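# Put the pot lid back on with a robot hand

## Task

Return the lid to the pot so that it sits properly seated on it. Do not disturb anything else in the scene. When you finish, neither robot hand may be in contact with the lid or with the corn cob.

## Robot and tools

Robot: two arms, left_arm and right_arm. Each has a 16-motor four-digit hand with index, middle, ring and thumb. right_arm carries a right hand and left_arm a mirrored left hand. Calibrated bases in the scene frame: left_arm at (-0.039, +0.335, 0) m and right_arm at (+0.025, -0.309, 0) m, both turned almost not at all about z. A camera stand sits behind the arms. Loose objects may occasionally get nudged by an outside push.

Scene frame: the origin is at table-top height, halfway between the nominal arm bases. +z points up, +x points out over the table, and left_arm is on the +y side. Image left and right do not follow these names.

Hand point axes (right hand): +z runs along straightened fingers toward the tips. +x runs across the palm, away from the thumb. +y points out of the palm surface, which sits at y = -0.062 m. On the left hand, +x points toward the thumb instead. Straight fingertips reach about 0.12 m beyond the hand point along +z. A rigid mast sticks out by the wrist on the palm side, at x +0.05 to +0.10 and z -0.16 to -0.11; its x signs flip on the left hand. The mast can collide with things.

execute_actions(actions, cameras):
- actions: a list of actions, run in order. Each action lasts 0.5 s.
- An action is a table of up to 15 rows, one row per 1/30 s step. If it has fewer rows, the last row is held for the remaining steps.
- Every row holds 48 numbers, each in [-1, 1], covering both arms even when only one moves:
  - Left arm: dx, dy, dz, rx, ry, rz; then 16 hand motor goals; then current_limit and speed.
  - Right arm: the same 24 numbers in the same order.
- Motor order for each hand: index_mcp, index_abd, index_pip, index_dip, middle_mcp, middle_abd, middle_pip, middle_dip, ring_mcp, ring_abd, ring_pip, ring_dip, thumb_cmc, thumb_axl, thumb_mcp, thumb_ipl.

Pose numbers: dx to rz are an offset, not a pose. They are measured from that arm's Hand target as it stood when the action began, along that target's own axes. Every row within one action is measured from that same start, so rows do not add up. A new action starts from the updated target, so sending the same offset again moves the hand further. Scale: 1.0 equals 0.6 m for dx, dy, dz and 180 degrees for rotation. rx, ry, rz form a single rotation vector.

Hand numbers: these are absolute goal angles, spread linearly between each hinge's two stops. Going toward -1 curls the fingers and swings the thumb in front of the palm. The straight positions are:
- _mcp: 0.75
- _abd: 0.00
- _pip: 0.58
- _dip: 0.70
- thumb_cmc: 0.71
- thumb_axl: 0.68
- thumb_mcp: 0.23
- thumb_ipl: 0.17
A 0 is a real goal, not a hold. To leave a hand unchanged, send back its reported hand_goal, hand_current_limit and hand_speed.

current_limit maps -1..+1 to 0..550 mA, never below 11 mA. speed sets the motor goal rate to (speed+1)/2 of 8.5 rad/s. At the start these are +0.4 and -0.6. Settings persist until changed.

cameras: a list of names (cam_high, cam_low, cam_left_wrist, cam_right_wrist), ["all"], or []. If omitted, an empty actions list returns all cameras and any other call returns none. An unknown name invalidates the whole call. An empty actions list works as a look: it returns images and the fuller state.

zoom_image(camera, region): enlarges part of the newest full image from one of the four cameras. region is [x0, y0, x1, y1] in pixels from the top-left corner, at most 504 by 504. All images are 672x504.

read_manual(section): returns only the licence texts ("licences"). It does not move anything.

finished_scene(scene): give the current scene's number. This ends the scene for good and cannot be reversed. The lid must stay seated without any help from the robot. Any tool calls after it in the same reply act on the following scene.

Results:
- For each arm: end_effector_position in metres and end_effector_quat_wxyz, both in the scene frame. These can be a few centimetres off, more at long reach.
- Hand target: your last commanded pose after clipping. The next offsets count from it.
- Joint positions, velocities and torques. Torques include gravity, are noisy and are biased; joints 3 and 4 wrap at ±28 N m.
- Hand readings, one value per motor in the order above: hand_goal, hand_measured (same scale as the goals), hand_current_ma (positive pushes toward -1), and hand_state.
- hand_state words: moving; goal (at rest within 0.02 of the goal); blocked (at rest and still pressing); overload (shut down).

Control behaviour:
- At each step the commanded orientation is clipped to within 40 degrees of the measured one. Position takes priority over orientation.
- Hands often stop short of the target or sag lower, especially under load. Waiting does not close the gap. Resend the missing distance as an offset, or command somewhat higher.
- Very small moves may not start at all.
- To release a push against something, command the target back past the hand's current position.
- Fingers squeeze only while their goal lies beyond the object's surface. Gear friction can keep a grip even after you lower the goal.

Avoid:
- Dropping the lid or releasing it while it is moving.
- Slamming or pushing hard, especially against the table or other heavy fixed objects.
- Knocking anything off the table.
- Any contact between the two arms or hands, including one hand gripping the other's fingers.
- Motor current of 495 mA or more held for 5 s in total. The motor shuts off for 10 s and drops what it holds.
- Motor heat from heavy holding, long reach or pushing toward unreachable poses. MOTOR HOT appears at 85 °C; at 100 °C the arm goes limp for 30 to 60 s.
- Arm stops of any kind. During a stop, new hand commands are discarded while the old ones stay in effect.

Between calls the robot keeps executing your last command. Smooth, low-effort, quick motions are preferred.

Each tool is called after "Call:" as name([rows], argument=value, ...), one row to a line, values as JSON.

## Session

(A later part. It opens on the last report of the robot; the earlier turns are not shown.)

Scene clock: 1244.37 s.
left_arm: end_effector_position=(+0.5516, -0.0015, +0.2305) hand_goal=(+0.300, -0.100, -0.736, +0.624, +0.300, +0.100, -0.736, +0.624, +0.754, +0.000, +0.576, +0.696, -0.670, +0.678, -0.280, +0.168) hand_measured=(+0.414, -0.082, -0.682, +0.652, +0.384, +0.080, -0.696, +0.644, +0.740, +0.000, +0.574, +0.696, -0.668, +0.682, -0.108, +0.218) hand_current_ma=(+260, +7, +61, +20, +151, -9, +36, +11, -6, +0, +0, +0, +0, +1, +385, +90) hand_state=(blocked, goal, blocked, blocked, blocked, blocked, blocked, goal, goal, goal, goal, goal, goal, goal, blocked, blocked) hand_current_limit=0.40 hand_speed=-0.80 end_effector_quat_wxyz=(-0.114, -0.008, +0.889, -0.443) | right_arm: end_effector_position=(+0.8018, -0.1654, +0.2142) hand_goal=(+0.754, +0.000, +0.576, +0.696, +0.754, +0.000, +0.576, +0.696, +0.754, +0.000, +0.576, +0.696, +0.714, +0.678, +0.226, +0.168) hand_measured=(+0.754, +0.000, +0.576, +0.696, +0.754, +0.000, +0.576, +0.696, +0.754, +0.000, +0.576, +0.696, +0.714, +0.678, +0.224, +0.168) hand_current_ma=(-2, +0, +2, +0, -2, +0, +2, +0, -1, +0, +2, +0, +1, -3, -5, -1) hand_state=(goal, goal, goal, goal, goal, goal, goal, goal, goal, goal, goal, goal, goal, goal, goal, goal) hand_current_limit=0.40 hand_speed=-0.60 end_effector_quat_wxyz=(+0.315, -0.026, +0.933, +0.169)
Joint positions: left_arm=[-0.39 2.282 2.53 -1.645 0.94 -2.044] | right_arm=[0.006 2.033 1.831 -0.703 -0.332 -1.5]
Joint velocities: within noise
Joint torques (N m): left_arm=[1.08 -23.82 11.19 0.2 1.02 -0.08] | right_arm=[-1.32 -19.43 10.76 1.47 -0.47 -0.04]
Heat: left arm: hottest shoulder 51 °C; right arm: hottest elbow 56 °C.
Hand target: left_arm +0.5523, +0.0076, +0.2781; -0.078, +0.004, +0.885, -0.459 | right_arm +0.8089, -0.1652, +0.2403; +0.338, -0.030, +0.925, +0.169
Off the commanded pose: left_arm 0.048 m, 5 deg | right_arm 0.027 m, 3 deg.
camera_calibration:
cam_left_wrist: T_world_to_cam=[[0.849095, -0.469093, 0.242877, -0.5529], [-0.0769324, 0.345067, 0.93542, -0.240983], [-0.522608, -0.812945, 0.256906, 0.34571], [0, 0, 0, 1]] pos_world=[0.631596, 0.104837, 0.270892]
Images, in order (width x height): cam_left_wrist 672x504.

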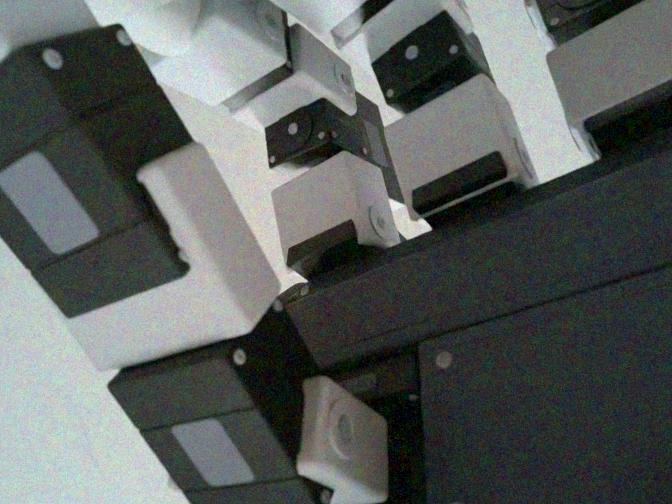

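Call:
execute_actions([
  [[-0.0016,0.0058,0.003,0,0,0,0.3,-0.1,-0.737,0.623,0.3,0.1,-0.737,0.623,0.754,0,0.576,0.696,-0.671,0.678,-0.28,0.168,0.4,-0.8,0,0,0,0,0,0,0.754,0,0.576,0.696,0.754,0,0.576,0.696,0.754,0,0.576,0.696,0.714,0.678,0.226,0.168,0.4,-0.6],[-0.0033,0.0117,0.006,0,0,0,0.3,-0.1,-0.737,0.623,0.3,0.1,-0.737,0.623,0.754,0,0.576,0.696,-0.671,0.678,-0.28,0.168,0.4,-0.8,0,0,0,0,0,0,0.754,0,0.576,0.696,0.754,0,0.576,0.696,0.754,0,0.576,0.696,0.714,0.678,0.226,0.168,0.4,-0.6]],
], cameras=["cam_high","cam_low"])

Call:
zoom_image(camera="cam_high", region=[280, 255, 345, 325])

Call:
zoom_image(camera="cam_high", region=[345, 222, 415, 325])

Call:
zoom_image(camera="cam_low", region=[280, 225, 340, 270])

Scene clock: 1269.50 s.
left_arm: end_effector_position=(+0.5518, -0.0014, +0.2298) hand_goal=(+0.300, -0.100, -0.736, +0.624, +0.300, +0.100, -0.736, +0.624, +0.754, +0.000, +0.576, +0.696, -0.670, +0.678, -0.280, +0.168) hand_measured=(+0.414, -0.082, -0.684, +0.650, +0.384, +0.080, -0.696, +0.644, +0.740, +0.000, +0.574, +0.696, -0.668, +0.680, -0.108, +0.218) hand_current_ma=(+260, +7, +58, +17, +151, -9, +36, +11, -6, +0, +0, +0, +0, +0, +385, +91) hand_state=(blocked, goal, blocked, blocked, blocked, blocked, blocked, goal, goal, goal, goal, goal, goal, goal, blocked, blocked) hand_current_limit=0.40 hand_speed=-0.80 end_effector_quat_wxyz=(-0.109, -0.005, +0.889, -0.446) | right_arm: end_effector_position=(+0.8018, -0.1654, +0.2142) hand_goal=(+0.754, +0.000, +0.576, +0.696, +0.754, +0.000, +0.576, +0.696, +0.754, +0.000, +0.576, +0.696, +0.714, +0.678, +0.226, +0.168) hand_measured=(+0.754, +0.000, +0.576, +0.696, +0.754, +0.000, +0.576, +0.696, +0.754, +0.000, +0.576, +0.696, +0.714, +0.678, +0.224, +0.168) hand_current_ma=(-2, +0, +2, +0, -2, +0, +2, +0, -1, +0, +2, +0, +1, -3, -5, -1) hand_state=(goal, goal, goal, goal, goal, goal, goal, goal, goal, goal, goal, goal, goal, goal, goal, goal) hand_current_limit=0.40 hand_speed=-0.60 end_effector_quat_wxyz=(+0.315, -0.026, +0.933, +0.169)
Joint positions: left_arm=[-0.39 2.267 2.5 -1.619 0.941 -2.044] | right_arm=[0.006 2.033 1.831 -0.703 -0.332 -1.5]
Joint torques (N m): left_arm=[1.73 -23.41 10.86 0.32 1 -0.09] | right_arm=[-1.32 -19.43 10.76 1.47 -0.47 -0.04]
Heat: left arm: hottest shoulder 52 °C; right arm: hottest elbow 56 °C.
Hand target: left_arm +0.5533, +0.0086, +0.2700; -0.078, +0.004, +0.885, -0.459 | right_arm +0.8089, -0.1652, +0.2403; +0.338, -0.030, +0.925, +0.169
Off the commanded pose: left_arm 0.042 m, 4 deg | right_arm 0.027 m, 3 deg.
Images, in order (width x height): cam_high 672x504, cam_low 672x504.

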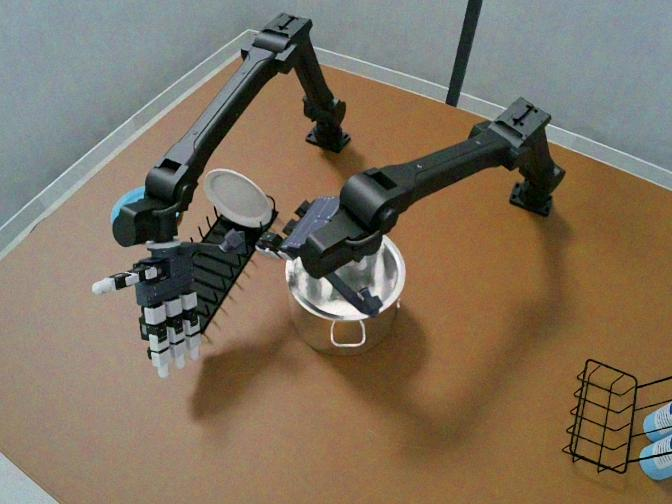

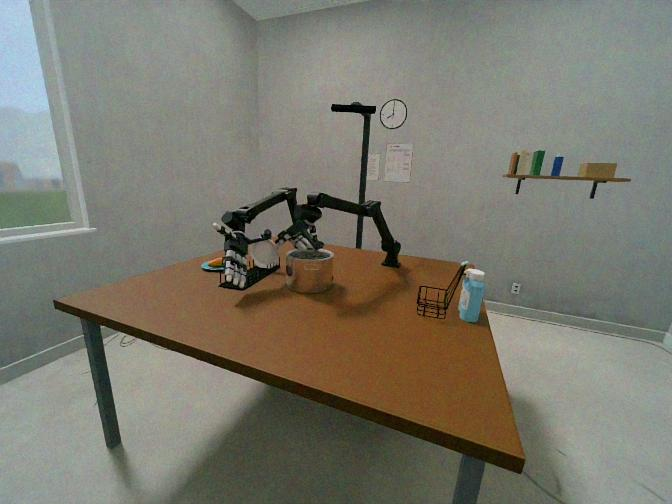

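Scaled by 7.200 from the camera's 672x504 image, which has a finer 960x720 frame.

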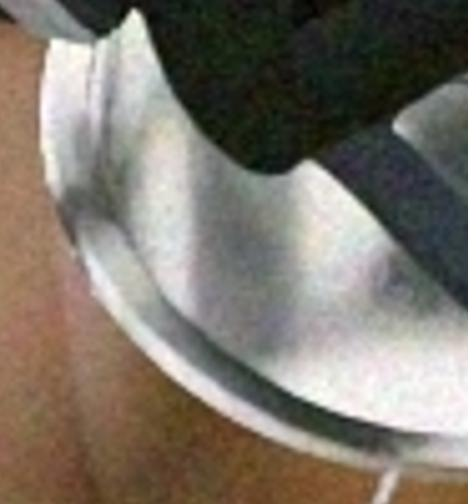

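Scaled by 4.893 from the camera's 672x504 image, which has a finer 960x720 frame.

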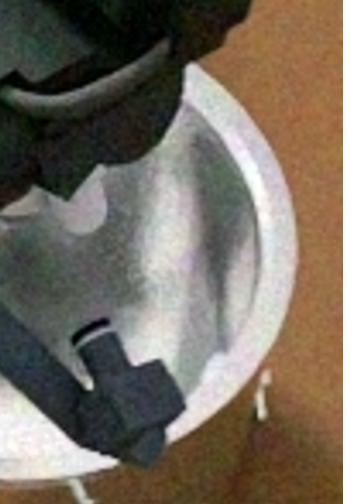

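Scaled by 8.400 from the camera's 672x504 image, which has a finer 960x720 frame.

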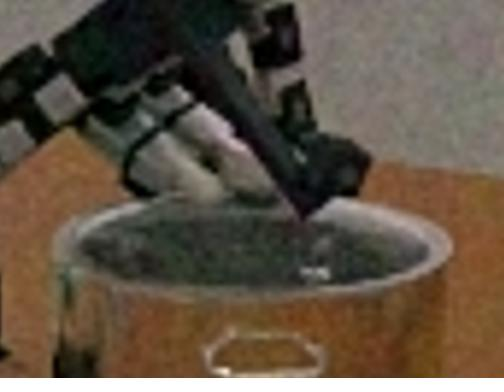

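Call:
execute_actions([
  [[-0.001,0.0041,0.002,0,0,0,0.3,-0.1,-0.737,0.623,0.3,0.1,-0.737,0.623,0.754,0,0.576,0.696,-0.671,0.678,-0.28,0.168,0.4,-0.8,0,0,0,0,0,0,0.754,0,0.576,0.696,0.754,0,0.576,0.696,0.754,0,0.576,0.696,0.714,0.678,0.226,0.168,0.4,-0.6],[-0.002,0.0082,0.004,0,0,0,0.3,-0.1,-0.737,0.623,0.3,0.1,-0.737,0.623,0.754,0,0.576,0.696,-0.671,0.678,-0.28,0.168,0.4,-0.8,0,0,0,0,0,0,0.754,0,0.576,0.696,0.754,0,0.576,0.696,0.754,0,0.576,0.696,0.714,0.678,0.226,0.168,0.4,-0.6]],
], cameras=["cam_high","cam_low"])

Call:
zoom_image(camera="cam_high", region=[275, 212, 415, 332])

Call:
zoom_image(camera="cam_low", region=[280, 225, 340, 270])

Scene clock: 1296.53 s.
left_arm: end_effector_position=(+0.5520, -0.0014, +0.2295) hand_goal=(+0.300, -0.100, -0.736, +0.624, +0.300, +0.100, -0.736, +0.624, +0.754, +0.000, +0.576, +0.696, -0.670, +0.678, -0.280, +0.168) hand_measured=(+0.414, -0.082, -0.686, +0.648, +0.384, +0.080, -0.696, +0.644, +0.740, +0.000, +0.574, +0.696, -0.668, +0.680, -0.108, +0.218) hand_current_ma=(+260, +7, +56, +16, +151, -9, +37, +11, -6, +0, +0, +0, +0, +0, +385, +91) hand_state=(blocked, goal, blocked, blocked, blocked, blocked, blocked, goal, goal, goal, goal, goal, goal, goal, blocked, blocked) hand_current_limit=0.40 hand_speed=-0.80 end_effector_quat_wxyz=(-0.106, -0.003, +0.888, -0.448) | right_arm: end_effector_position=(+0.8018, -0.1654, +0.2142) hand_goal=(+0.754, +0.000, +0.576, +0.696, +0.754, +0.000, +0.576, +0.696, +0.754, +0.000, +0.576, +0.696, +0.714, +0.678, +0.226, +0.168) hand_measured=(+0.754, +0.000, +0.576, +0.696, +0.754, +0.000, +0.576, +0.696, +0.754, +0.000, +0.576, +0.696, +0.714, +0.678, +0.224, +0.168) hand_current_ma=(-2, +0, +2, +0, -2, +0, +2, +0, -1, +0, +2, +0, +1, -3, -5, -1) hand_state=(goal, goal, goal, goal, goal, goal, goal, goal, goal, goal, goal, goal, goal, goal, goal, goal) hand_current_limit=0.40 hand_speed=-0.60 end_effector_quat_wxyz=(+0.315, -0.026, +0.933, +0.169)
Joint positions: left_arm=[-0.389 2.256 2.479 -1.601 0.942 -2.044] | right_arm=[0.006 2.033 1.831 -0.703 -0.332 -1.5]
Joint torques (N m): left_arm=[1.79 -22.48 10.54 0.17 0.95 -0.02] | right_arm=[-1.32 -19.43 10.77 1.48 -0.47 -0.05]
Heat: left arm: hottest elbow 50 °C; right arm: hottest elbow 56 °C.
Hand target: left_arm +0.5539, +0.0095, +0.2645; -0.078, +0.004, +0.885, -0.459 | right_arm +0.8089, -0.1652, +0.2403; +0.338, -0.030, +0.925, +0.169
Off the commanded pose: left_arm 0.037 m, 4 deg | right_arm 0.027 m, 3 deg.
Images, in order (width x height): cam_high 672x504, cam_low 672x504.

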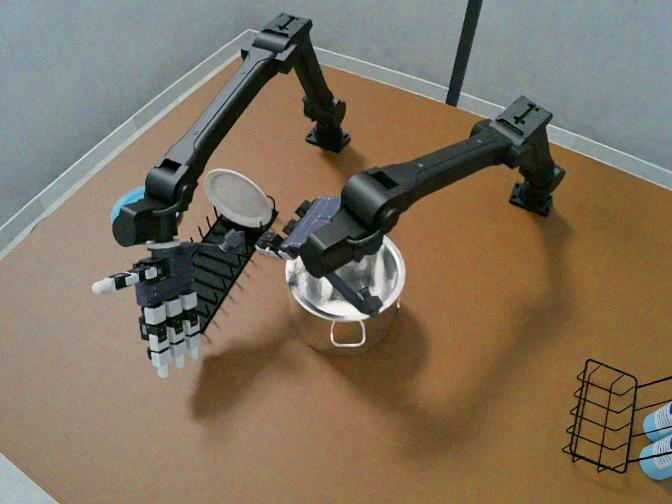

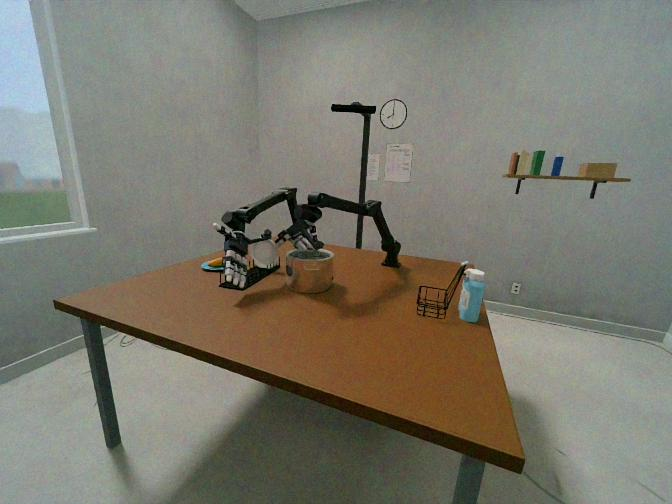

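Scaled by 3.600 from the camera's 672x504 image, which has a finer 960x720 frame.

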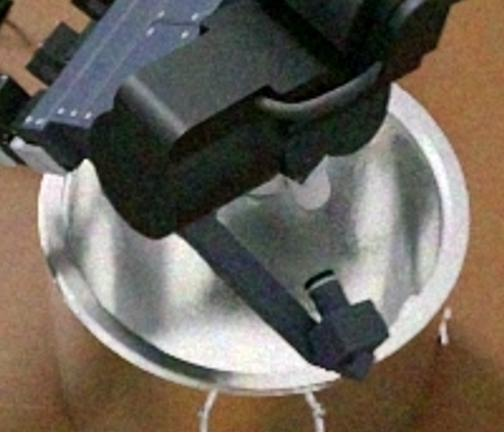

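Scaled by 8.400 from the camera's 672x504 image, which has a finer 960x720 frame.

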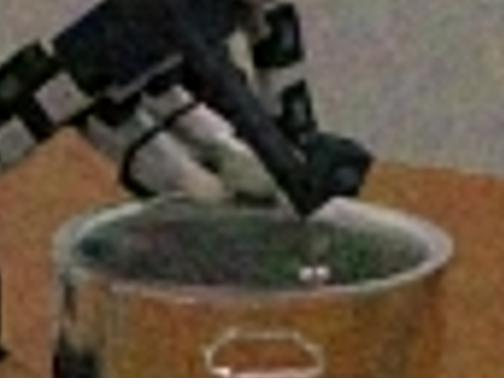

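Call:
zoom_image(camera="cam_high", region=[300, 295, 350, 330])

Call:
zoom_image(camera="cam_high", region=[275, 250, 325, 300])

Call:
zoom_image(camera="cam_high", region=[370, 222, 415, 267])

Scaled by 10.080 from the camera's 672x504 image, which has a finer 960x720 frame.

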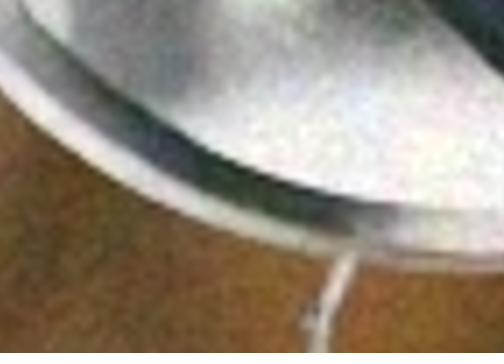

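Scaled by 10.080 from the camera's 672x504 image, which has a finer 960x720 frame.

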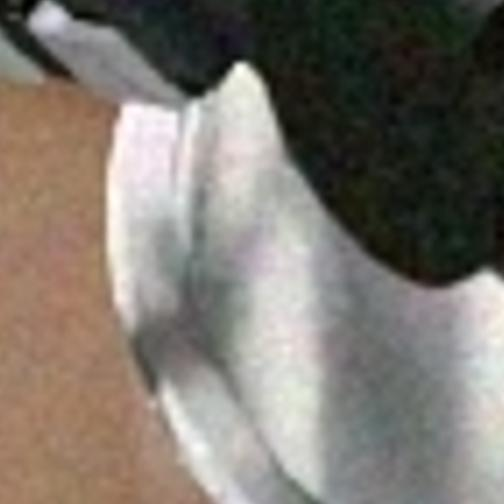

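Scaled by 11.200 from the camera's 672x504 image, which has a finer 960x720 frame.

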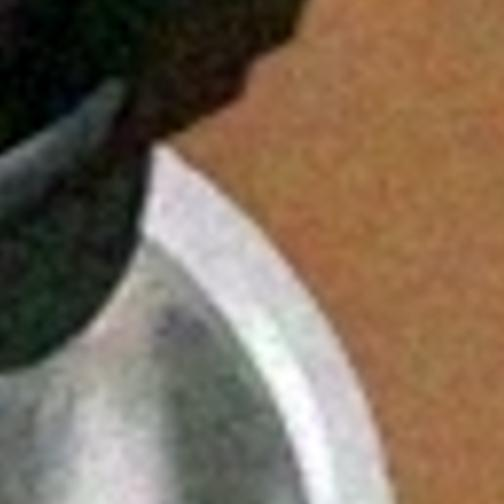

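Call:
execute_actions([
  [[0,0,0,0,0,0,0.4,-0.1,-0.7,0.65,0.38,0.1,-0.7,0.65,0.754,0,0.576,0.696,-0.671,0.678,-0.16,0.2,0.4,-0.9,0,0,0,0,0,0,0.754,0,0.576,0.696,0.754,0,0.576,0.696,0.754,0,0.576,0.696,0.714,0.678,0.226,0.168,0.4,-0.6]],
  [[0,0,0,0,0,0,0.48,-0.1,-0.73,0.623,0.47,0.1,-0.73,0.623,0.754,0,0.576,0.696,-0.671,0.678,-0.09,0.168,0.4,-0.9,0,0,0,0,0,0,0.754,0,0.576,0.696,0.754,0,0.576,0.696,0.754,0,0.576,0.696,0.714,0.678,0.226,0.168,0.4,-0.6]],
], cameras=["cam_high","cam_low"])

Call:
zoom_image(camera="cam_high", region=[275, 212, 415, 332])

Call:
zoom_image(camera="cam_low", region=[280, 225, 340, 270])

Scene clock: 1315.20 s.
left_arm: end_effector_position=(+0.5520, +0.0018, +0.2348) hand_goal=(+0.480, -0.100, -0.730, +0.624, +0.470, +0.100, -0.730, +0.624, +0.754, +0.000, +0.576, +0.696, -0.670, +0.678, -0.090, +0.168) hand_measured=(+0.480, -0.096, -0.720, +0.630, +0.474, +0.094, -0.720, +0.630, +0.740, +0.000, +0.574, +0.696, -0.670, +0.680, -0.094, +0.170) hand_current_ma=(+0, +0, +3, +2, +0, -1, +3, +1, -6, +0, +0, +0, +0, +0, -1, +0) hand_state=(goal, goal, goal, goal, goal, goal, goal, goal, goal, goal, goal, goal, goal, goal, goal, goal) hand_current_limit=0.40 hand_speed=-0.90 end_effector_quat_wxyz=(-0.102, -0.004, +0.888, -0.449) | right_arm: end_effector_position=(+0.8018, -0.1654, +0.2142) hand_goal=(+0.754, +0.000, +0.576, +0.696, +0.754, +0.000, +0.576, +0.696, +0.754, +0.000, +0.576, +0.696, +0.714, +0.678, +0.226, +0.168) hand_measured=(+0.754, +0.000, +0.576, +0.696, +0.754, +0.000, +0.576, +0.696, +0.754, +0.000, +0.576, +0.696, +0.714, +0.678, +0.224, +0.168) hand_current_ma=(-2, +0, +2, +0, -2, +0, +2, +0, -1, +0, +2, +0, +1, -3, -5, -1) hand_state=(goal, goal, goal, goal, goal, goal, goal, goal, goal, goal, goal, goal, goal, goal, goal, goal) hand_current_limit=0.40 hand_speed=-0.60 end_effector_quat_wxyz=(+0.315, -0.026, +0.933, +0.169)
Joint positions: left_arm=[-0.385 2.245 2.475 -1.6 0.942 -2.044] | right_arm=[0.006 2.033 1.831 -0.703 -0.332 -1.5]
Joint torques (N m): left_arm=[1.49 -21.71 11 0.2 0.95 -0.02] | right_arm=[-1.32 -19.37 10.76 1.47 -0.47 -0.05]
Heat: left arm: hottest shoulder 50 °C; right arm: hottest elbow 56 °C.
Hand target: left_arm +0.5539, +0.0096, +0.2645; -0.078, +0.003, +0.885, -0.459 | right_arm +0.8089, -0.1652, +0.2403; +0.338, -0.030, +0.925, +0.169
Off the commanded pose: left_arm 0.031 m, 3 deg | right_arm 0.027 m, 3 deg.
Images, in order (width x height): cam_high 672x504, cam_low 672x504.

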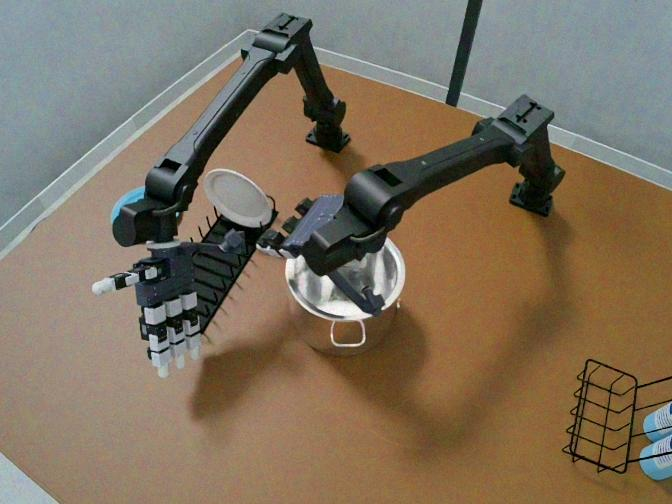

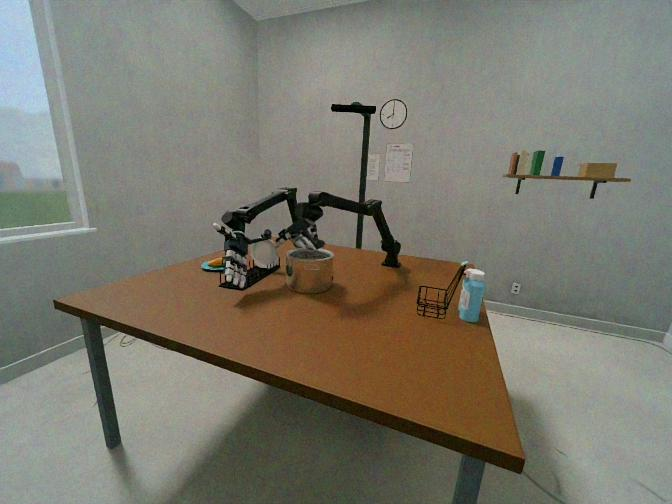

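Scaled by 3.600 from the camera's 672x504 image, which has a finer 960x720 frame.

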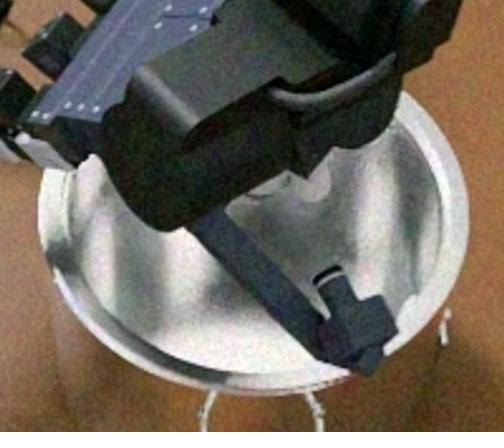

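Scaled by 8.400 from the camera's 672x504 image, which has a finer 960x720 frame.

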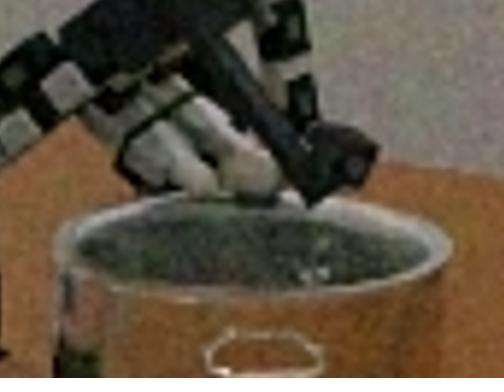

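Call:
execute_actions([
  [[0,0,0,0,0,0,0.78,-0.1,-0.737,0.623,0.78,0.1,-0.737,0.623,0.754,0,0.576,0.696,-0.671,0.678,0.1,0.168,0.4,-0.8,0,0,0,0,0,0,0.754,0,0.576,0.696,0.754,0,0.576,0.696,0.754,0,0.576,0.696,0.714,0.678,0.226,0.168,0.4,-0.6]],
  [[0,0,0,0,0,0,0.78,-0.1,-0.737,0.623,0.78,0.1,-0.737,0.623,0.754,0,0.576,0.696,-0.671,0.678,0.1,0.168,0.4,-0.8,0,0,0,0,0,0,0.754,0,0.576,0.696,0.754,0,0.576,0.696,0.754,0,0.576,0.696,0.714,0.678,0.226,0.168,0.4,-0.6]],
  [[0.0034,-0.0203,-0.0141,0,0,0,0.78,-0.1,-0.737,0.623,0.78,0.1,-0.737,0.623,0.754,0,0.576,0.696,-0.671,0.678,0.1,0.168,0.4,-0.8,0,0,0,0,0,0,0.754,0,0.576,0.696,0.754,0,0.576,0.696,0.754,0,0.576,0.696,0.714,0.678,0.226,0.168,0.4,-0.6],[0.0068,-0.0407,-0.0283,0,0,0,0.78,-0.1,-0.737,0.623,0.78,0.1,-0.737,0.623,0.754,0,0.576,0.696,-0.671,0.678,0.1,0.168,0.4,-0.8,0,0,0,0,0,0,0.754,0,0.576,0.696,0.754,0,0.576,0.696,0.754,0,0.576,0.696,0.714,0.678,0.226,0.168,0.4,-0.6]],
], cameras=["cam_high"])

Call:
zoom_image(camera="cam_high", region=[275, 212, 415, 332])

Scene clock: 1332.23 s.
left_arm: end_effector_position=(+0.5454, +0.0041, +0.2755) hand_goal=(+0.780, -0.100, -0.736, +0.624, +0.780, +0.100, -0.736, +0.624, +0.754, +0.000, +0.576, +0.696, -0.670, +0.678, +0.100, +0.168) hand_measured=(+0.768, -0.096, -0.732, +0.628, +0.766, +0.096, -0.730, +0.628, +0.740, +0.000, +0.574, +0.696, -0.670, +0.680, +0.094, +0.170) hand_current_ma=(-5, +0, +1, +1, -6, +0, +1, +0, -6, +0, +0, +0, +0, +0, -2, +0) hand_state=(goal, goal, goal, goal, goal, goal, goal, goal, goal, goal, goal, goal, goal, goal, goal, goal) hand_current_limit=0.40 hand_speed=-0.80 end_effector_quat_wxyz=(-0.092, +0.002, +0.887, -0.453) | right_arm: end_effector_position=(+0.8018, -0.1654, +0.2142) hand_goal=(+0.754, +0.000, +0.576, +0.696, +0.754, +0.000, +0.576, +0.696, +0.754, +0.000, +0.576, +0.696, +0.714, +0.678, +0.226, +0.168) hand_measured=(+0.754, +0.000, +0.576, +0.696, +0.754, +0.000, +0.576, +0.696, +0.754, +0.000, +0.576, +0.696, +0.714, +0.678, +0.224, +0.168) hand_current_ma=(-2, +0, +2, +0, -2, +0, +2, +0, -1, +0, +2, +0, +1, -3, -5, -1) hand_state=(goal, goal, goal, goal, goal, goal, goal, goal, goal, goal, goal, goal, goal, goal, goal, goal) hand_current_limit=0.40 hand_speed=-0.60 end_effector_quat_wxyz=(+0.315, -0.026, +0.933, +0.169)
Joint positions: left_arm=[-0.385 2.242 2.58 -1.685 0.944 -2.044] | right_arm=[0.006 2.033 1.831 -0.703 -0.332 -1.5]
Joint torques (N m): left_arm=[1.32 -18.32 14.95 -0.27 0.95 -0.13] | right_arm=[-1.32 -19.37 10.76 1.48 -0.46 -0.05]
Heat: left arm: hottest shoulder 51 °C; right arm: hottest elbow 56 °C.
Hand target: left_arm +0.5539, +0.0095, +0.2945; -0.078, +0.003, +0.885, -0.459 | right_arm +0.8089, -0.1652, +0.2403; +0.338, -0.030, +0.925, +0.169
Off the commanded pose: left_arm 0.021 m, 2 deg | right_arm 0.027 m, 3 deg.
joint sent to its limit (left arm) — joint 4 (wrist pitch), lower limit. The joint targets still meet the commanded pose.
Images, in order (width x height): cam_high 672x504.

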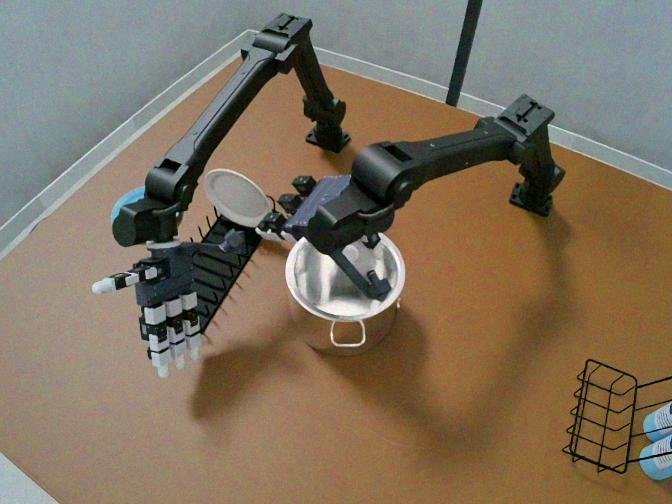

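Scaled by 3.600 from the camera's 672x504 image, which has a finer 960x720 frame.

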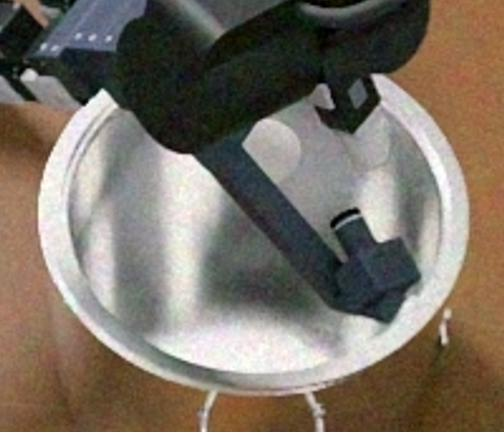

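Call:
execute_actions([
  [[0.0034,-0.0203,-0.0141,0.004,-0.0003,0.014,0.78,-0.1,-0.737,0.623,0.78,0.1,-0.737,0.623,0.754,0,0.576,0.696,-0.671,0.678,0.1,0.168,0.4,-0.8,0,0,0,0,0,0,0.754,0,0.576,0.696,0.754,0,0.576,0.696,0.754,0,0.576,0.696,0.714,0.678,0.226,0.168,0.4,-0.6],[0.0068,-0.0405,-0.0283,0.0085,-0.0007,0.028,0.78,-0.1,-0.737,0.623,0.78,0.1,-0.737,0.623,0.754,0,0.576,0.696,-0.671,0.678,0.1,0.168,0.4,-0.8,0,0,0,0,0,0,0.754,0,0.576,0.696,0.754,0,0.576,0.696,0.754,0,0.576,0.696,0.714,0.678,0.226,0.168,0.4,-0.6]],
  [[0.0025,-0.0416,-0.0272,0.0085,-0.0007,0.028,0.78,-0.1,-0.737,0.623,0.78,0.1,-0.737,0.623,0.754,0,0.576,0.696,-0.671,0.678,0.1,0.168,0.4,-0.8,0,0,0,0,0,0,0.754,0,0.576,0.696,0.754,0,0.576,0.696,0.754,0,0.576,0.696,0.714,0.678,0.226,0.168,0.4,-0.6]],
  [[-0.0018,-0.0425,-0.026,0.0085,-0.0007,0.028,0.78,-0.1,-0.737,0.623,0.78,0.1,-0.737,0.623,0.754,0,0.576,0.696,-0.671,0.678,0.1,0.168,0.4,-0.8,0,0,0,0,0,0,0.754,0,0.576,0.696,0.754,0,0.576,0.696,0.754,0,0.576,0.696,0.714,0.678,0.226,0.168,0.4,-0.6]],
], cameras=["cam_high"])

Call:
zoom_image(camera="cam_high", region=[275, 212, 415, 332])

Scene clock: 1369.17 s.
left_arm: end_effector_position=(+0.5522, +0.0004, +0.3455) hand_goal=(+0.780, -0.100, -0.736, +0.624, +0.780, +0.100, -0.736, +0.624, +0.754, +0.000, +0.576, +0.696, -0.670, +0.678, +0.100, +0.168) hand_measured=(+0.768, -0.096, -0.732, +0.628, +0.766, +0.096, -0.730, +0.628, +0.740, +0.000, +0.574, +0.696, -0.670, +0.680, +0.094, +0.170) hand_current_ma=(-5, +0, +1, +1, -6, +0, +1, +0, -6, +0, +0, +0, +0, +0, -2, +0) hand_state=(goal, goal, goal, goal, goal, goal, goal, goal, goal, goal, goal, goal, goal, goal, goal, goal) hand_current_limit=0.40 hand_speed=-0.80 end_effector_quat_wxyz=(-0.019, +0.081, +0.859, -0.505) | right_arm: end_effector_position=(+0.8018, -0.1654, +0.2142) hand_goal=(+0.754, +0.000, +0.576, +0.696, +0.754, +0.000, +0.576, +0.696, +0.754, +0.000, +0.576, +0.696, +0.714, +0.678, +0.226, +0.168) hand_measured=(+0.754, +0.000, +0.576, +0.696, +0.754, +0.000, +0.576, +0.696, +0.754, +0.000, +0.576, +0.696, +0.714, +0.678, +0.224, +0.168) hand_current_ma=(-2, +0, +2, +0, -2, +0, +2, +0, -1, +0, +2, +0, +1, -3, -5, -1) hand_state=(goal, goal, goal, goal, goal, goal, goal, goal, goal, goal, goal, goal, goal, goal, goal, goal) hand_current_limit=0.40 hand_speed=-0.60 end_effector_quat_wxyz=(+0.315, -0.026, +0.933, +0.169)
Joint positions: left_arm=[-0.374 2.199 2.683 -1.685 1.018 -1.941] | right_arm=[0.006 2.033 1.831 -0.703 -0.332 -1.5]
Joint torques (N m): left_arm=[1.44 -19.43 14.71 0.03 1.01 0.2] | right_arm=[-1.32 -19.43 10.77 1.48 -0.46 -0.05]
Heat: left arm: hottest shoulder 50 °C; right arm: hottest elbow 56 °C.
Hand target: left_arm +0.5547, +0.0094, +0.3842; -0.014, +0.115, +0.858, -0.500 | right_arm +0.8089, -0.1652, +0.2403; +0.338, -0.030, +0.925, +0.169
Off the commanded pose: left_arm 0.040 m, 4 deg | right_arm 0.027 m, 3 deg.
joint sent to its limit (left arm) — joint 4 (wrist pitch), lower limit. The joint targets are off in orientation, not in position.
Images, in order (width x height): cam_high 672x504.

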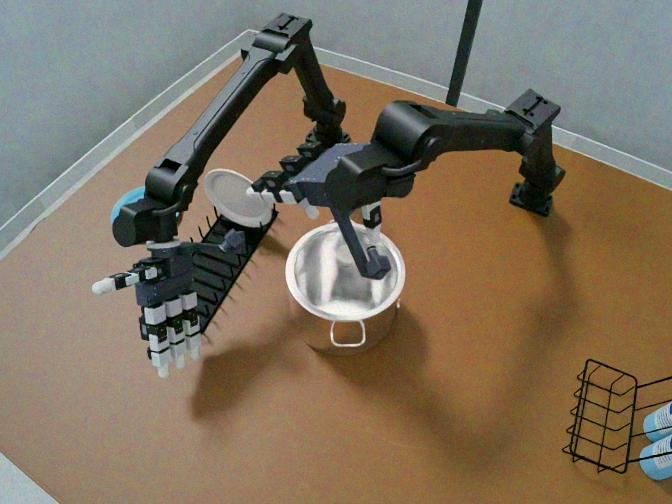

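Scaled by 3.600 from the camera's 672x504 image, which has a finer 960x720 frame.

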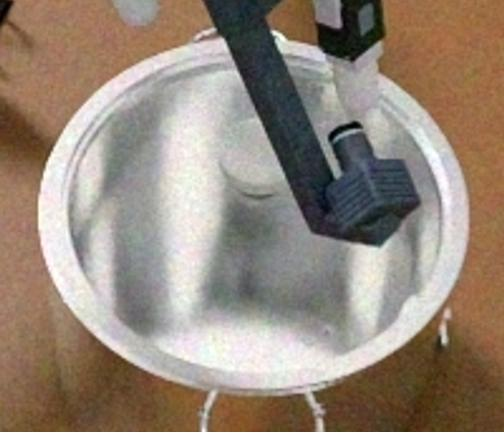

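Call:
execute_actions([
  [[0.0138,0.0427,-0.0739,0,-0.0168,-0.0097,0.78,-0.1,-0.737,0.623,0.78,0.1,-0.737,0.623,0.754,0,0.576,0.696,-0.671,0.678,0.1,0.168,0.4,-0.8,0,0,0,0,0,0,0.754,0,0.576,0.696,0.754,0,0.576,0.696,0.754,0,0.576,0.696,0.714,0.678,0.226,0.168,0.4,-0.6]],
  [[0.0085,0.0427,-0.0739,0,-0.0168,-0.0097,0.78,-0.1,-0.737,0.623,0.78,0.1,-0.737,0.623,0.754,0,0.576,0.696,-0.671,0.678,0.1,0.168,0.4,-0.8,0,0,0,0,0,0,0.754,0,0.576,0.696,0.754,0,0.576,0.696,0.754,0,0.576,0.696,0.714,0.678,0.226,0.168,0.4,-0.6]],
  [[0.0033,0.0427,-0.0739,0,-0.0168,-0.0097,0.78,-0.1,-0.737,0.623,0.78,0.1,-0.737,0.623,0.754,0,0.576,0.696,-0.671,0.678,0.1,0.168,0.4,-0.8,0,0,0,0,0,0,0.754,0,0.576,0.696,0.754,0,0.576,0.696,0.754,0,0.576,0.696,0.714,0.678,0.226,0.168,0.4,-0.6]],
  [[-0.002,0.0427,-0.0739,0,-0.0168,-0.0097,0.78,-0.1,-0.737,0.623,0.78,0.1,-0.737,0.623,0.754,0,0.576,0.696,-0.671,0.678,0.1,0.168,0.4,-0.8,0,0,0,0,0,0,0.754,0,0.576,0.696,0.754,0,0.576,0.696,0.754,0,0.576,0.696,0.714,0.678,0.226,0.168,0.4,-0.6]],
  [[-0.0072,0.0427,-0.0739,0,-0.0168,-0.0097,0.78,-0.1,-0.737,0.623,0.78,0.1,-0.737,0.623,0.754,0,0.576,0.696,-0.671,0.678,0.1,0.168,0.4,-0.8,0,0,0,0,0,0,0.754,0,0.576,0.696,0.754,0,0.576,0.696,0.754,0,0.576,0.696,0.714,0.678,0.226,0.168,0.4,-0.6]],
], cameras=["cam_high","cam_low"])

Call:
zoom_image(camera="cam_high", region=[275, 212, 415, 332])

Call:
zoom_image(camera="cam_high", region=[320, 290, 370, 330])

Call:
zoom_image(camera="cam_low", region=[280, 235, 340, 280])

Scene clock: 1388.60 s.
left_arm: end_effector_position=(+0.5769, +0.2688, +0.3612) hand_goal=(+0.780, -0.100, -0.736, +0.624, +0.780, +0.100, -0.736, +0.624, +0.754, +0.000, +0.576, +0.696, -0.670, +0.678, +0.100, +0.168) hand_measured=(+0.768, -0.096, -0.732, +0.628, +0.766, +0.096, -0.732, +0.628, +0.740, +0.000, +0.574, +0.696, -0.670, +0.680, +0.096, +0.170) hand_current_ma=(-5, +0, +1, +1, -6, +0, +1, +0, -6, +0, +0, +0, +0, +0, -1, +0) hand_state=(goal, goal, goal, goal, goal, goal, goal, goal, goal, goal, goal, goal, goal, goal, goal, goal) hand_current_limit=0.40 hand_speed=-0.80 end_effector_quat_wxyz=(+0.081, -0.050, +0.855, -0.510) | right_arm: end_effector_position=(+0.8018, -0.1654, +0.2142) hand_goal=(+0.754, +0.000, +0.576, +0.696, +0.754, +0.000, +0.576, +0.696, +0.754, +0.000, +0.576, +0.696, +0.714, +0.678, +0.226, +0.168) hand_measured=(+0.754, +0.000, +0.576, +0.696, +0.754, +0.000, +0.576, +0.696, +0.754, +0.000, +0.576, +0.696, +0.714, +0.678, +0.224, +0.168) hand_current_ma=(-2, +0, +2, +0, -2, +0, +2, +0, -1, +0, +2, +0, +1, -3, -5, -1) hand_state=(goal, goal, goal, goal, goal, goal, goal, goal, goal, goal, goal, goal, goal, goal, goal, goal) hand_current_limit=0.40 hand_speed=-0.60 end_effector_quat_wxyz=(+0.315, -0.026, +0.933, +0.169)
Joint positions: left_arm=[0.055 1.973 2.344 -1.686 1.068 -1.761] | right_arm=[0.006 2.033 1.831 -0.703 -0.332 -1.5]
Joint torques (N m): left_arm=[-0.32 -17.96 9.98 -0.17 1.05 0.18] | right_arm=[-1.32 -19.43 10.76 1.48 -0.47 -0.04]
Heat: left arm: hottest elbow 54 °C; right arm: hottest elbow 56 °C.
Hand target: left_arm +0.5688, +0.2660, +0.3808; +0.061, -0.017, +0.859, -0.508 | right_arm +0.8089, -0.1652, +0.2403; +0.338, -0.030, +0.925, +0.169
Off the commanded pose: left_arm 0.021 m, 4 deg | right_arm 0.027 m, 3 deg.
joint sent to its limit (left arm) — joint 4 (wrist pitch), lower limit. The joint targets are off in orientation, not in position.
Images, in order (width x height): cam_high 672x504, cam_low 672x504.

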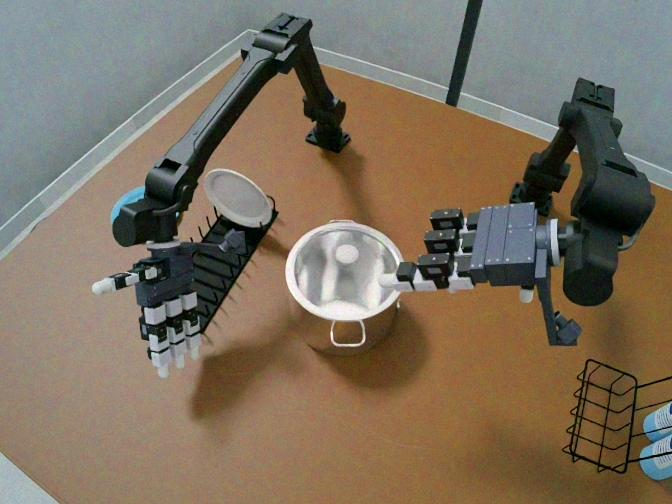

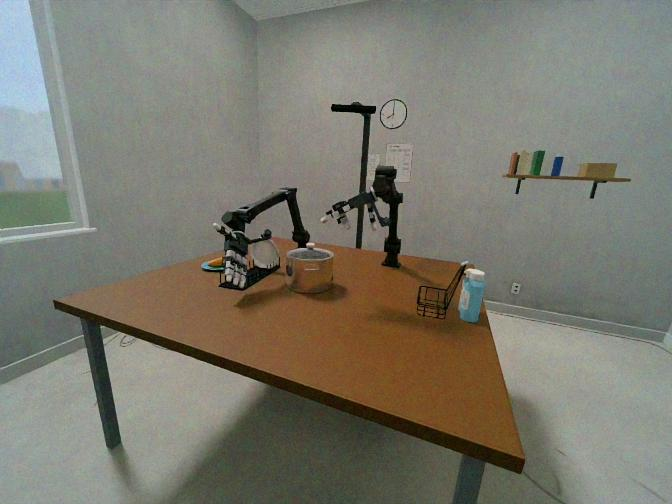

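Scaled by 3.600 from the camera's 672x504 image, which has a finer 960x720 frame.

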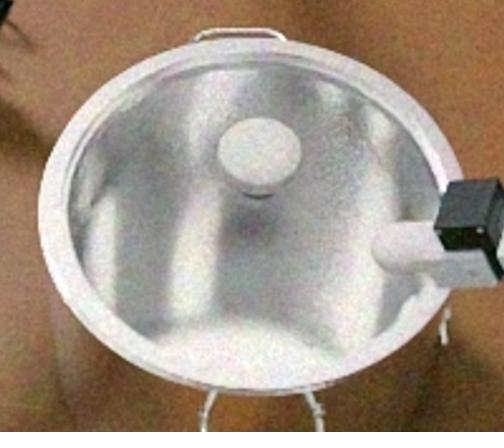

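Scaled by 10.080 from the camera's 672x504 image, which has a finer 960x720 frame.

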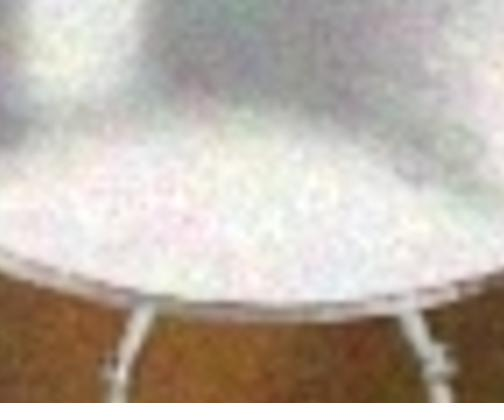

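Scaled by 8.400 from the camera's 672x504 image, which has a finer 960x720 frame.

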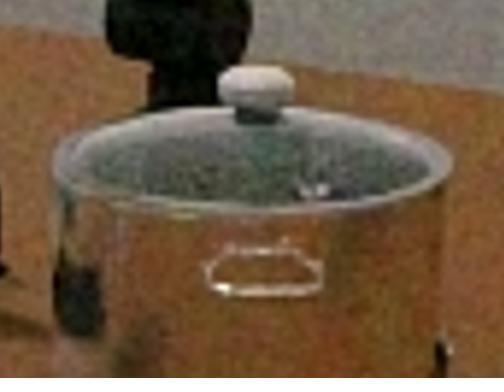

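Call:
execute_actions([
  [[-0.0023,0.086,-0.037,0,0,0,0.78,-0.1,-0.737,0.623,0.78,0.1,-0.737,0.623,0.754,0,0.576,0.696,0.7,0.678,0.2,0.168,0.4,-0.6,0,0,0,0,0,0,0.754,0,0.576,0.696,0.754,0,0.576,0.696,0.754,0,0.576,0.696,0.714,0.678,0.226,0.168,0.4,-0.6]],
  [[-0.0023,0.086,-0.037,0,0,0,0.78,-0.1,-0.737,0.623,0.78,0.1,-0.737,0.623,0.754,0,0.576,0.696,0.7,0.678,0.2,0.168,0.4,-0.6,0,0,0,0,0,0,0.754,0,0.576,0.696,0.754,0,0.576,0.696,0.754,0,0.576,0.696,0.714,0.678,0.226,0.168,0.4,-0.6]],
  [[0,0,0,-0.07,-0.06,-0.035,0.78,-0.1,-0.737,0.623,0.78,0.1,-0.737,0.623,0.754,0,0.576,0.696,0.7,0.678,0.2,0.168,0.4,-0.6,0,0,0,0,0,0,0.754,0,0.576,0.696,0.754,0,0.576,0.696,0.754,0,0.576,0.696,0.714,0.678,0.226,0.168,0.4,-0.6]],
  [[0,0,0,-0.07,-0.06,-0.035,0.78,-0.1,-0.737,0.623,0.78,0.1,-0.737,0.623,0.754,0,0.576,0.696,0.7,0.678,0.2,0.168,0.4,-0.6,0,0,0,0,0,0,0.754,0,0.576,0.696,0.754,0,0.576,0.696,0.754,0,0.576,0.696,0.714,0.678,0.226,0.168,0.4,-0.6]],
], cameras=["all"])

Call:
zoom_image(camera="cam_high", region=[275, 212, 415, 332])

Call:
zoom_image(camera="cam_high", region=[320, 215, 370, 255])

Call:
zoom_image(camera="cam_low", region=[280, 235, 340, 280])

Scene clock: 1410.47 s.
left_arm: end_effector_position=(+0.5706, +0.3587, +0.2943) hand_goal=(+0.780, -0.100, -0.736, +0.624, +0.780, +0.100, -0.736, +0.624, +0.754, +0.000, +0.576, +0.696, +0.700, +0.678, +0.200, +0.168) hand_measured=(+0.774, -0.096, -0.732, +0.628, +0.774, +0.098, -0.732, +0.628, +0.744, +0.000, +0.574, +0.696, +0.684, +0.680, +0.194, +0.170) hand_current_ma=(-2, +0, +1, +1, -2, +0, +1, +0, -3, +0, +0, +0, -7, +0, -2, +0) hand_state=(goal, goal, goal, goal, goal, goal, goal, goal, goal, goal, goal, goal, goal, goal, goal, goal) hand_current_limit=0.40 hand_speed=-0.60 end_effector_quat_wxyz=(+0.140, -0.217, +0.919, -0.299) | right_arm: end_effector_position=(+0.8018, -0.1654, +0.2142) hand_goal=(+0.754, +0.000, +0.576, +0.696, +0.754, +0.000, +0.576, +0.696, +0.754, +0.000, +0.576, +0.696, +0.714, +0.678, +0.226, +0.168) hand_measured=(+0.754, +0.000, +0.576, +0.696, +0.754, +0.000, +0.576, +0.696, +0.754, +0.000, +0.576, +0.696, +0.714, +0.678, +0.224, +0.168) hand_current_ma=(-2, +0, +2, +0, -2, +0, +2, +0, -1, +0, +2, +0, +1, -3, -5, -1) hand_state=(goal, goal, goal, goal, goal, goal, goal, goal, goal, goal, goal, goal, goal, goal, goal, goal) hand_current_limit=0.40 hand_speed=-0.60 end_effector_quat_wxyz=(+0.315, -0.026, +0.933, +0.169)
Joint positions: left_arm=[0.075 1.84 2.039 -1.363 0.551 -2.053] | right_arm=[0.006 2.033 1.831 -0.703 -0.332 -1.5]
Joint torques (N m): left_arm=[-0.15 -16.5 10.73 1.16 0.48 -0.24] | right_arm=[-1.32 -19.43 10.76 1.48 -0.47 -0.05]
Heat: left arm: hottest elbow 51 °C; right arm: hottest elbow 56 °C.
Hand target: left_arm +0.5695, +0.3549, +0.3120; +0.159, -0.217, +0.915, -0.302 | right_arm +0.8089, -0.1652, +0.2403; +0.338, -0.030, +0.925, +0.169
Off the commanded pose: left_arm 0.018 m, 2 deg | right_arm 0.027 m, 3 deg.
camera_calibration:
cam_left_wrist: T_world_to_cam=[[0.913394, -0.0542106, 0.403452, -0.648403], [-0.407063, -0.130064, 0.904093, -0.0554975], [0.0034633, -0.990022, -0.140867, 0.512474], [0, 0, 0, 1]] pos_world=[0.567882, 0.464992, 0.383965]
cam_right_wrist: T_world_to_cam=[[0.545819, 0.535497, 0.644457, -0.451668], [-0.0421981, -0.750587, 0.659423, -0.287661], [0.83684, -0.387121, -0.387088, -0.531299], [0, 0, 0, 1]] pos_world=[0.679002, -0.179725, 0.275112]

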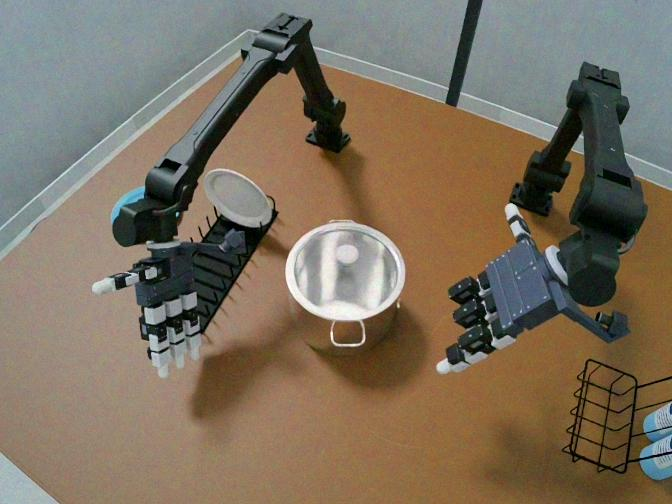

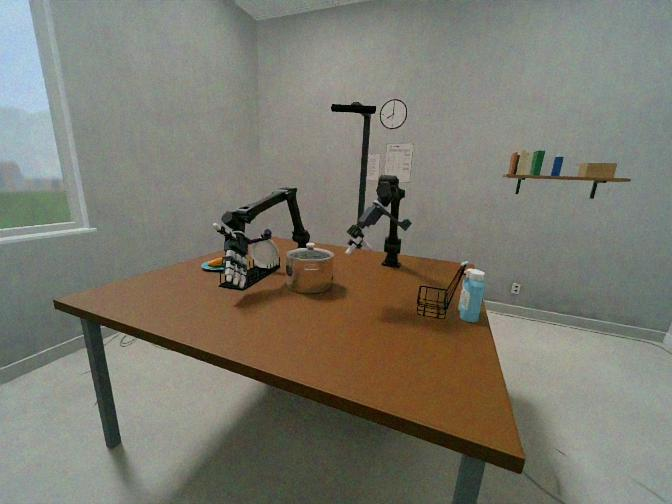

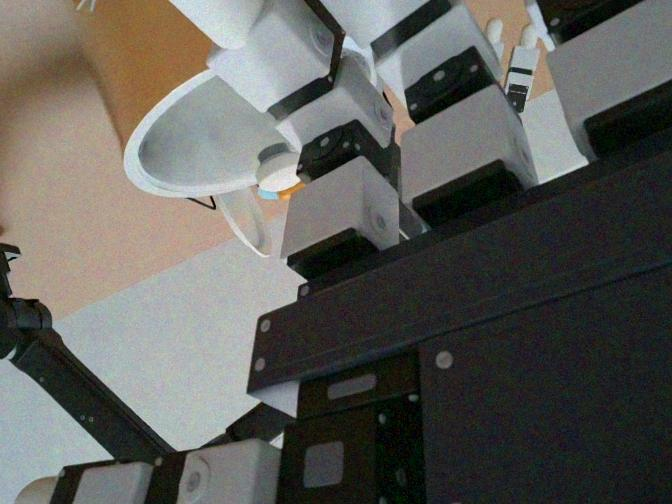

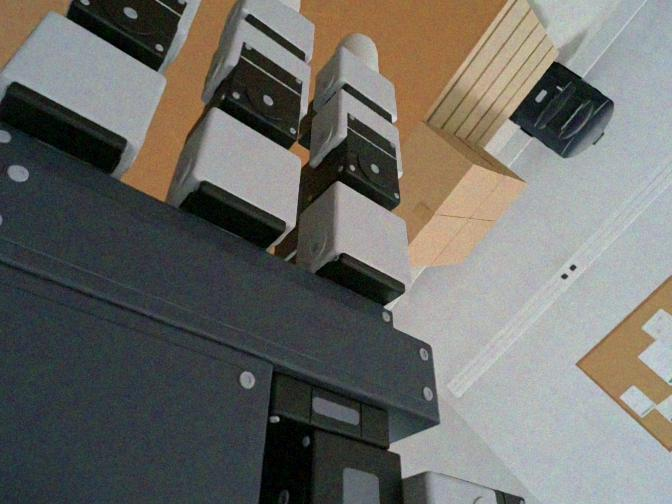

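Scaled by 3.600 from the camera's 672x504 image, which has a finer 960x720 frame.

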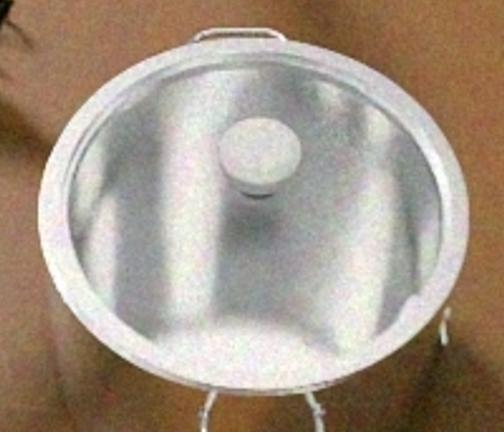

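Scaled by 10.080 from the camera's 672x504 image, which has a finer 960x720 frame.

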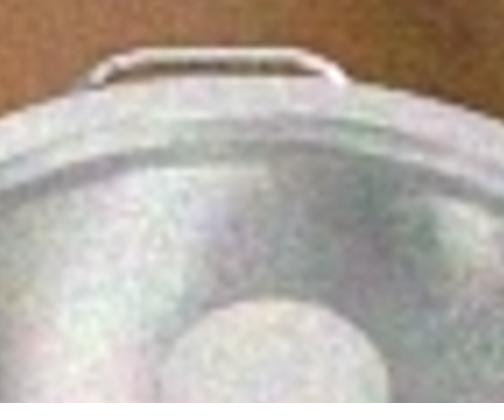

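Scaled by 8.400 from the camera's 672x504 image, which has a finer 960x720 frame.

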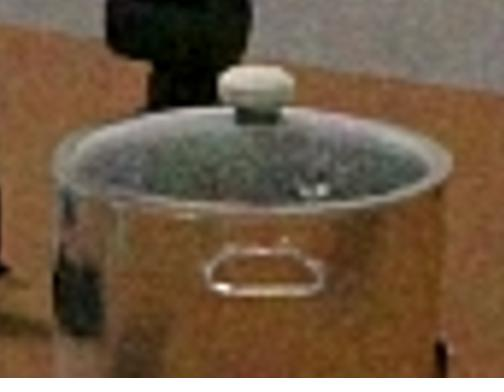

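Call:
zoom_image(camera="cam_left_wrist", region=[110, 60, 290, 205])

Call:
zoom_image(camera="cam_left_wrist", region=[170, 120, 300, 215])

Call:
zoom_image(camera="cam_left_wrist", region=[110, 60, 230, 150])

Scaled by 2.800 from the camera's 672x504 image, which has a finer 960x720 frame.

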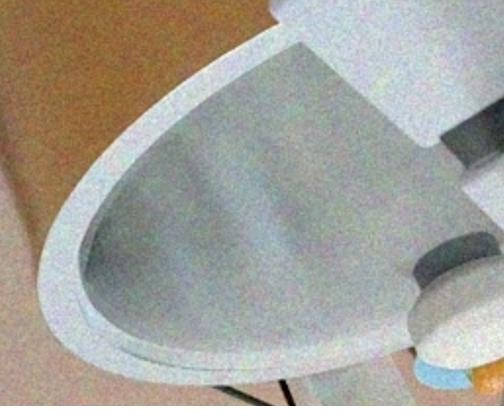

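Scaled by 3.877 from the camera's 672x504 image, which has a finer 960x720 frame.

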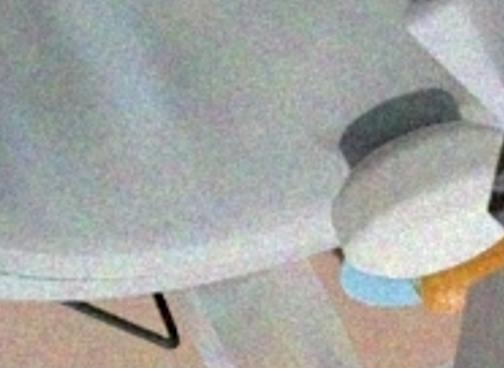

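Scaled by 4.200 from the camera's 672x504 image, which has a finer 960x720 frame.

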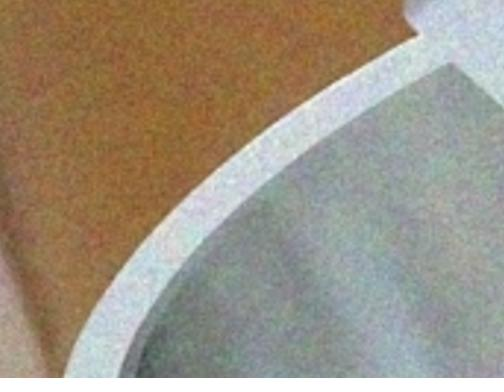

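Call:
zoom_image(camera="cam_left_wrist", region=[120, 150, 180, 200])

Call:
zoom_image(camera="cam_left_wrist", region=[165, 160, 225, 205])

Scaled by 8.400 from the camera's 672x504 image, which has a finer 960x720 frame.

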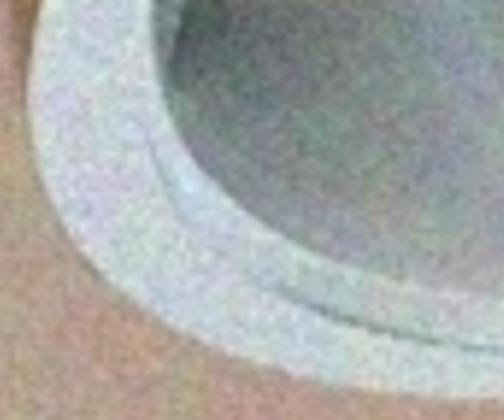

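Scaled by 8.400 from the camera's 672x504 image, which has a finer 960x720 frame.

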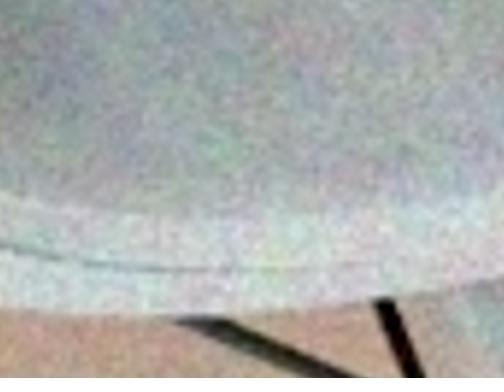

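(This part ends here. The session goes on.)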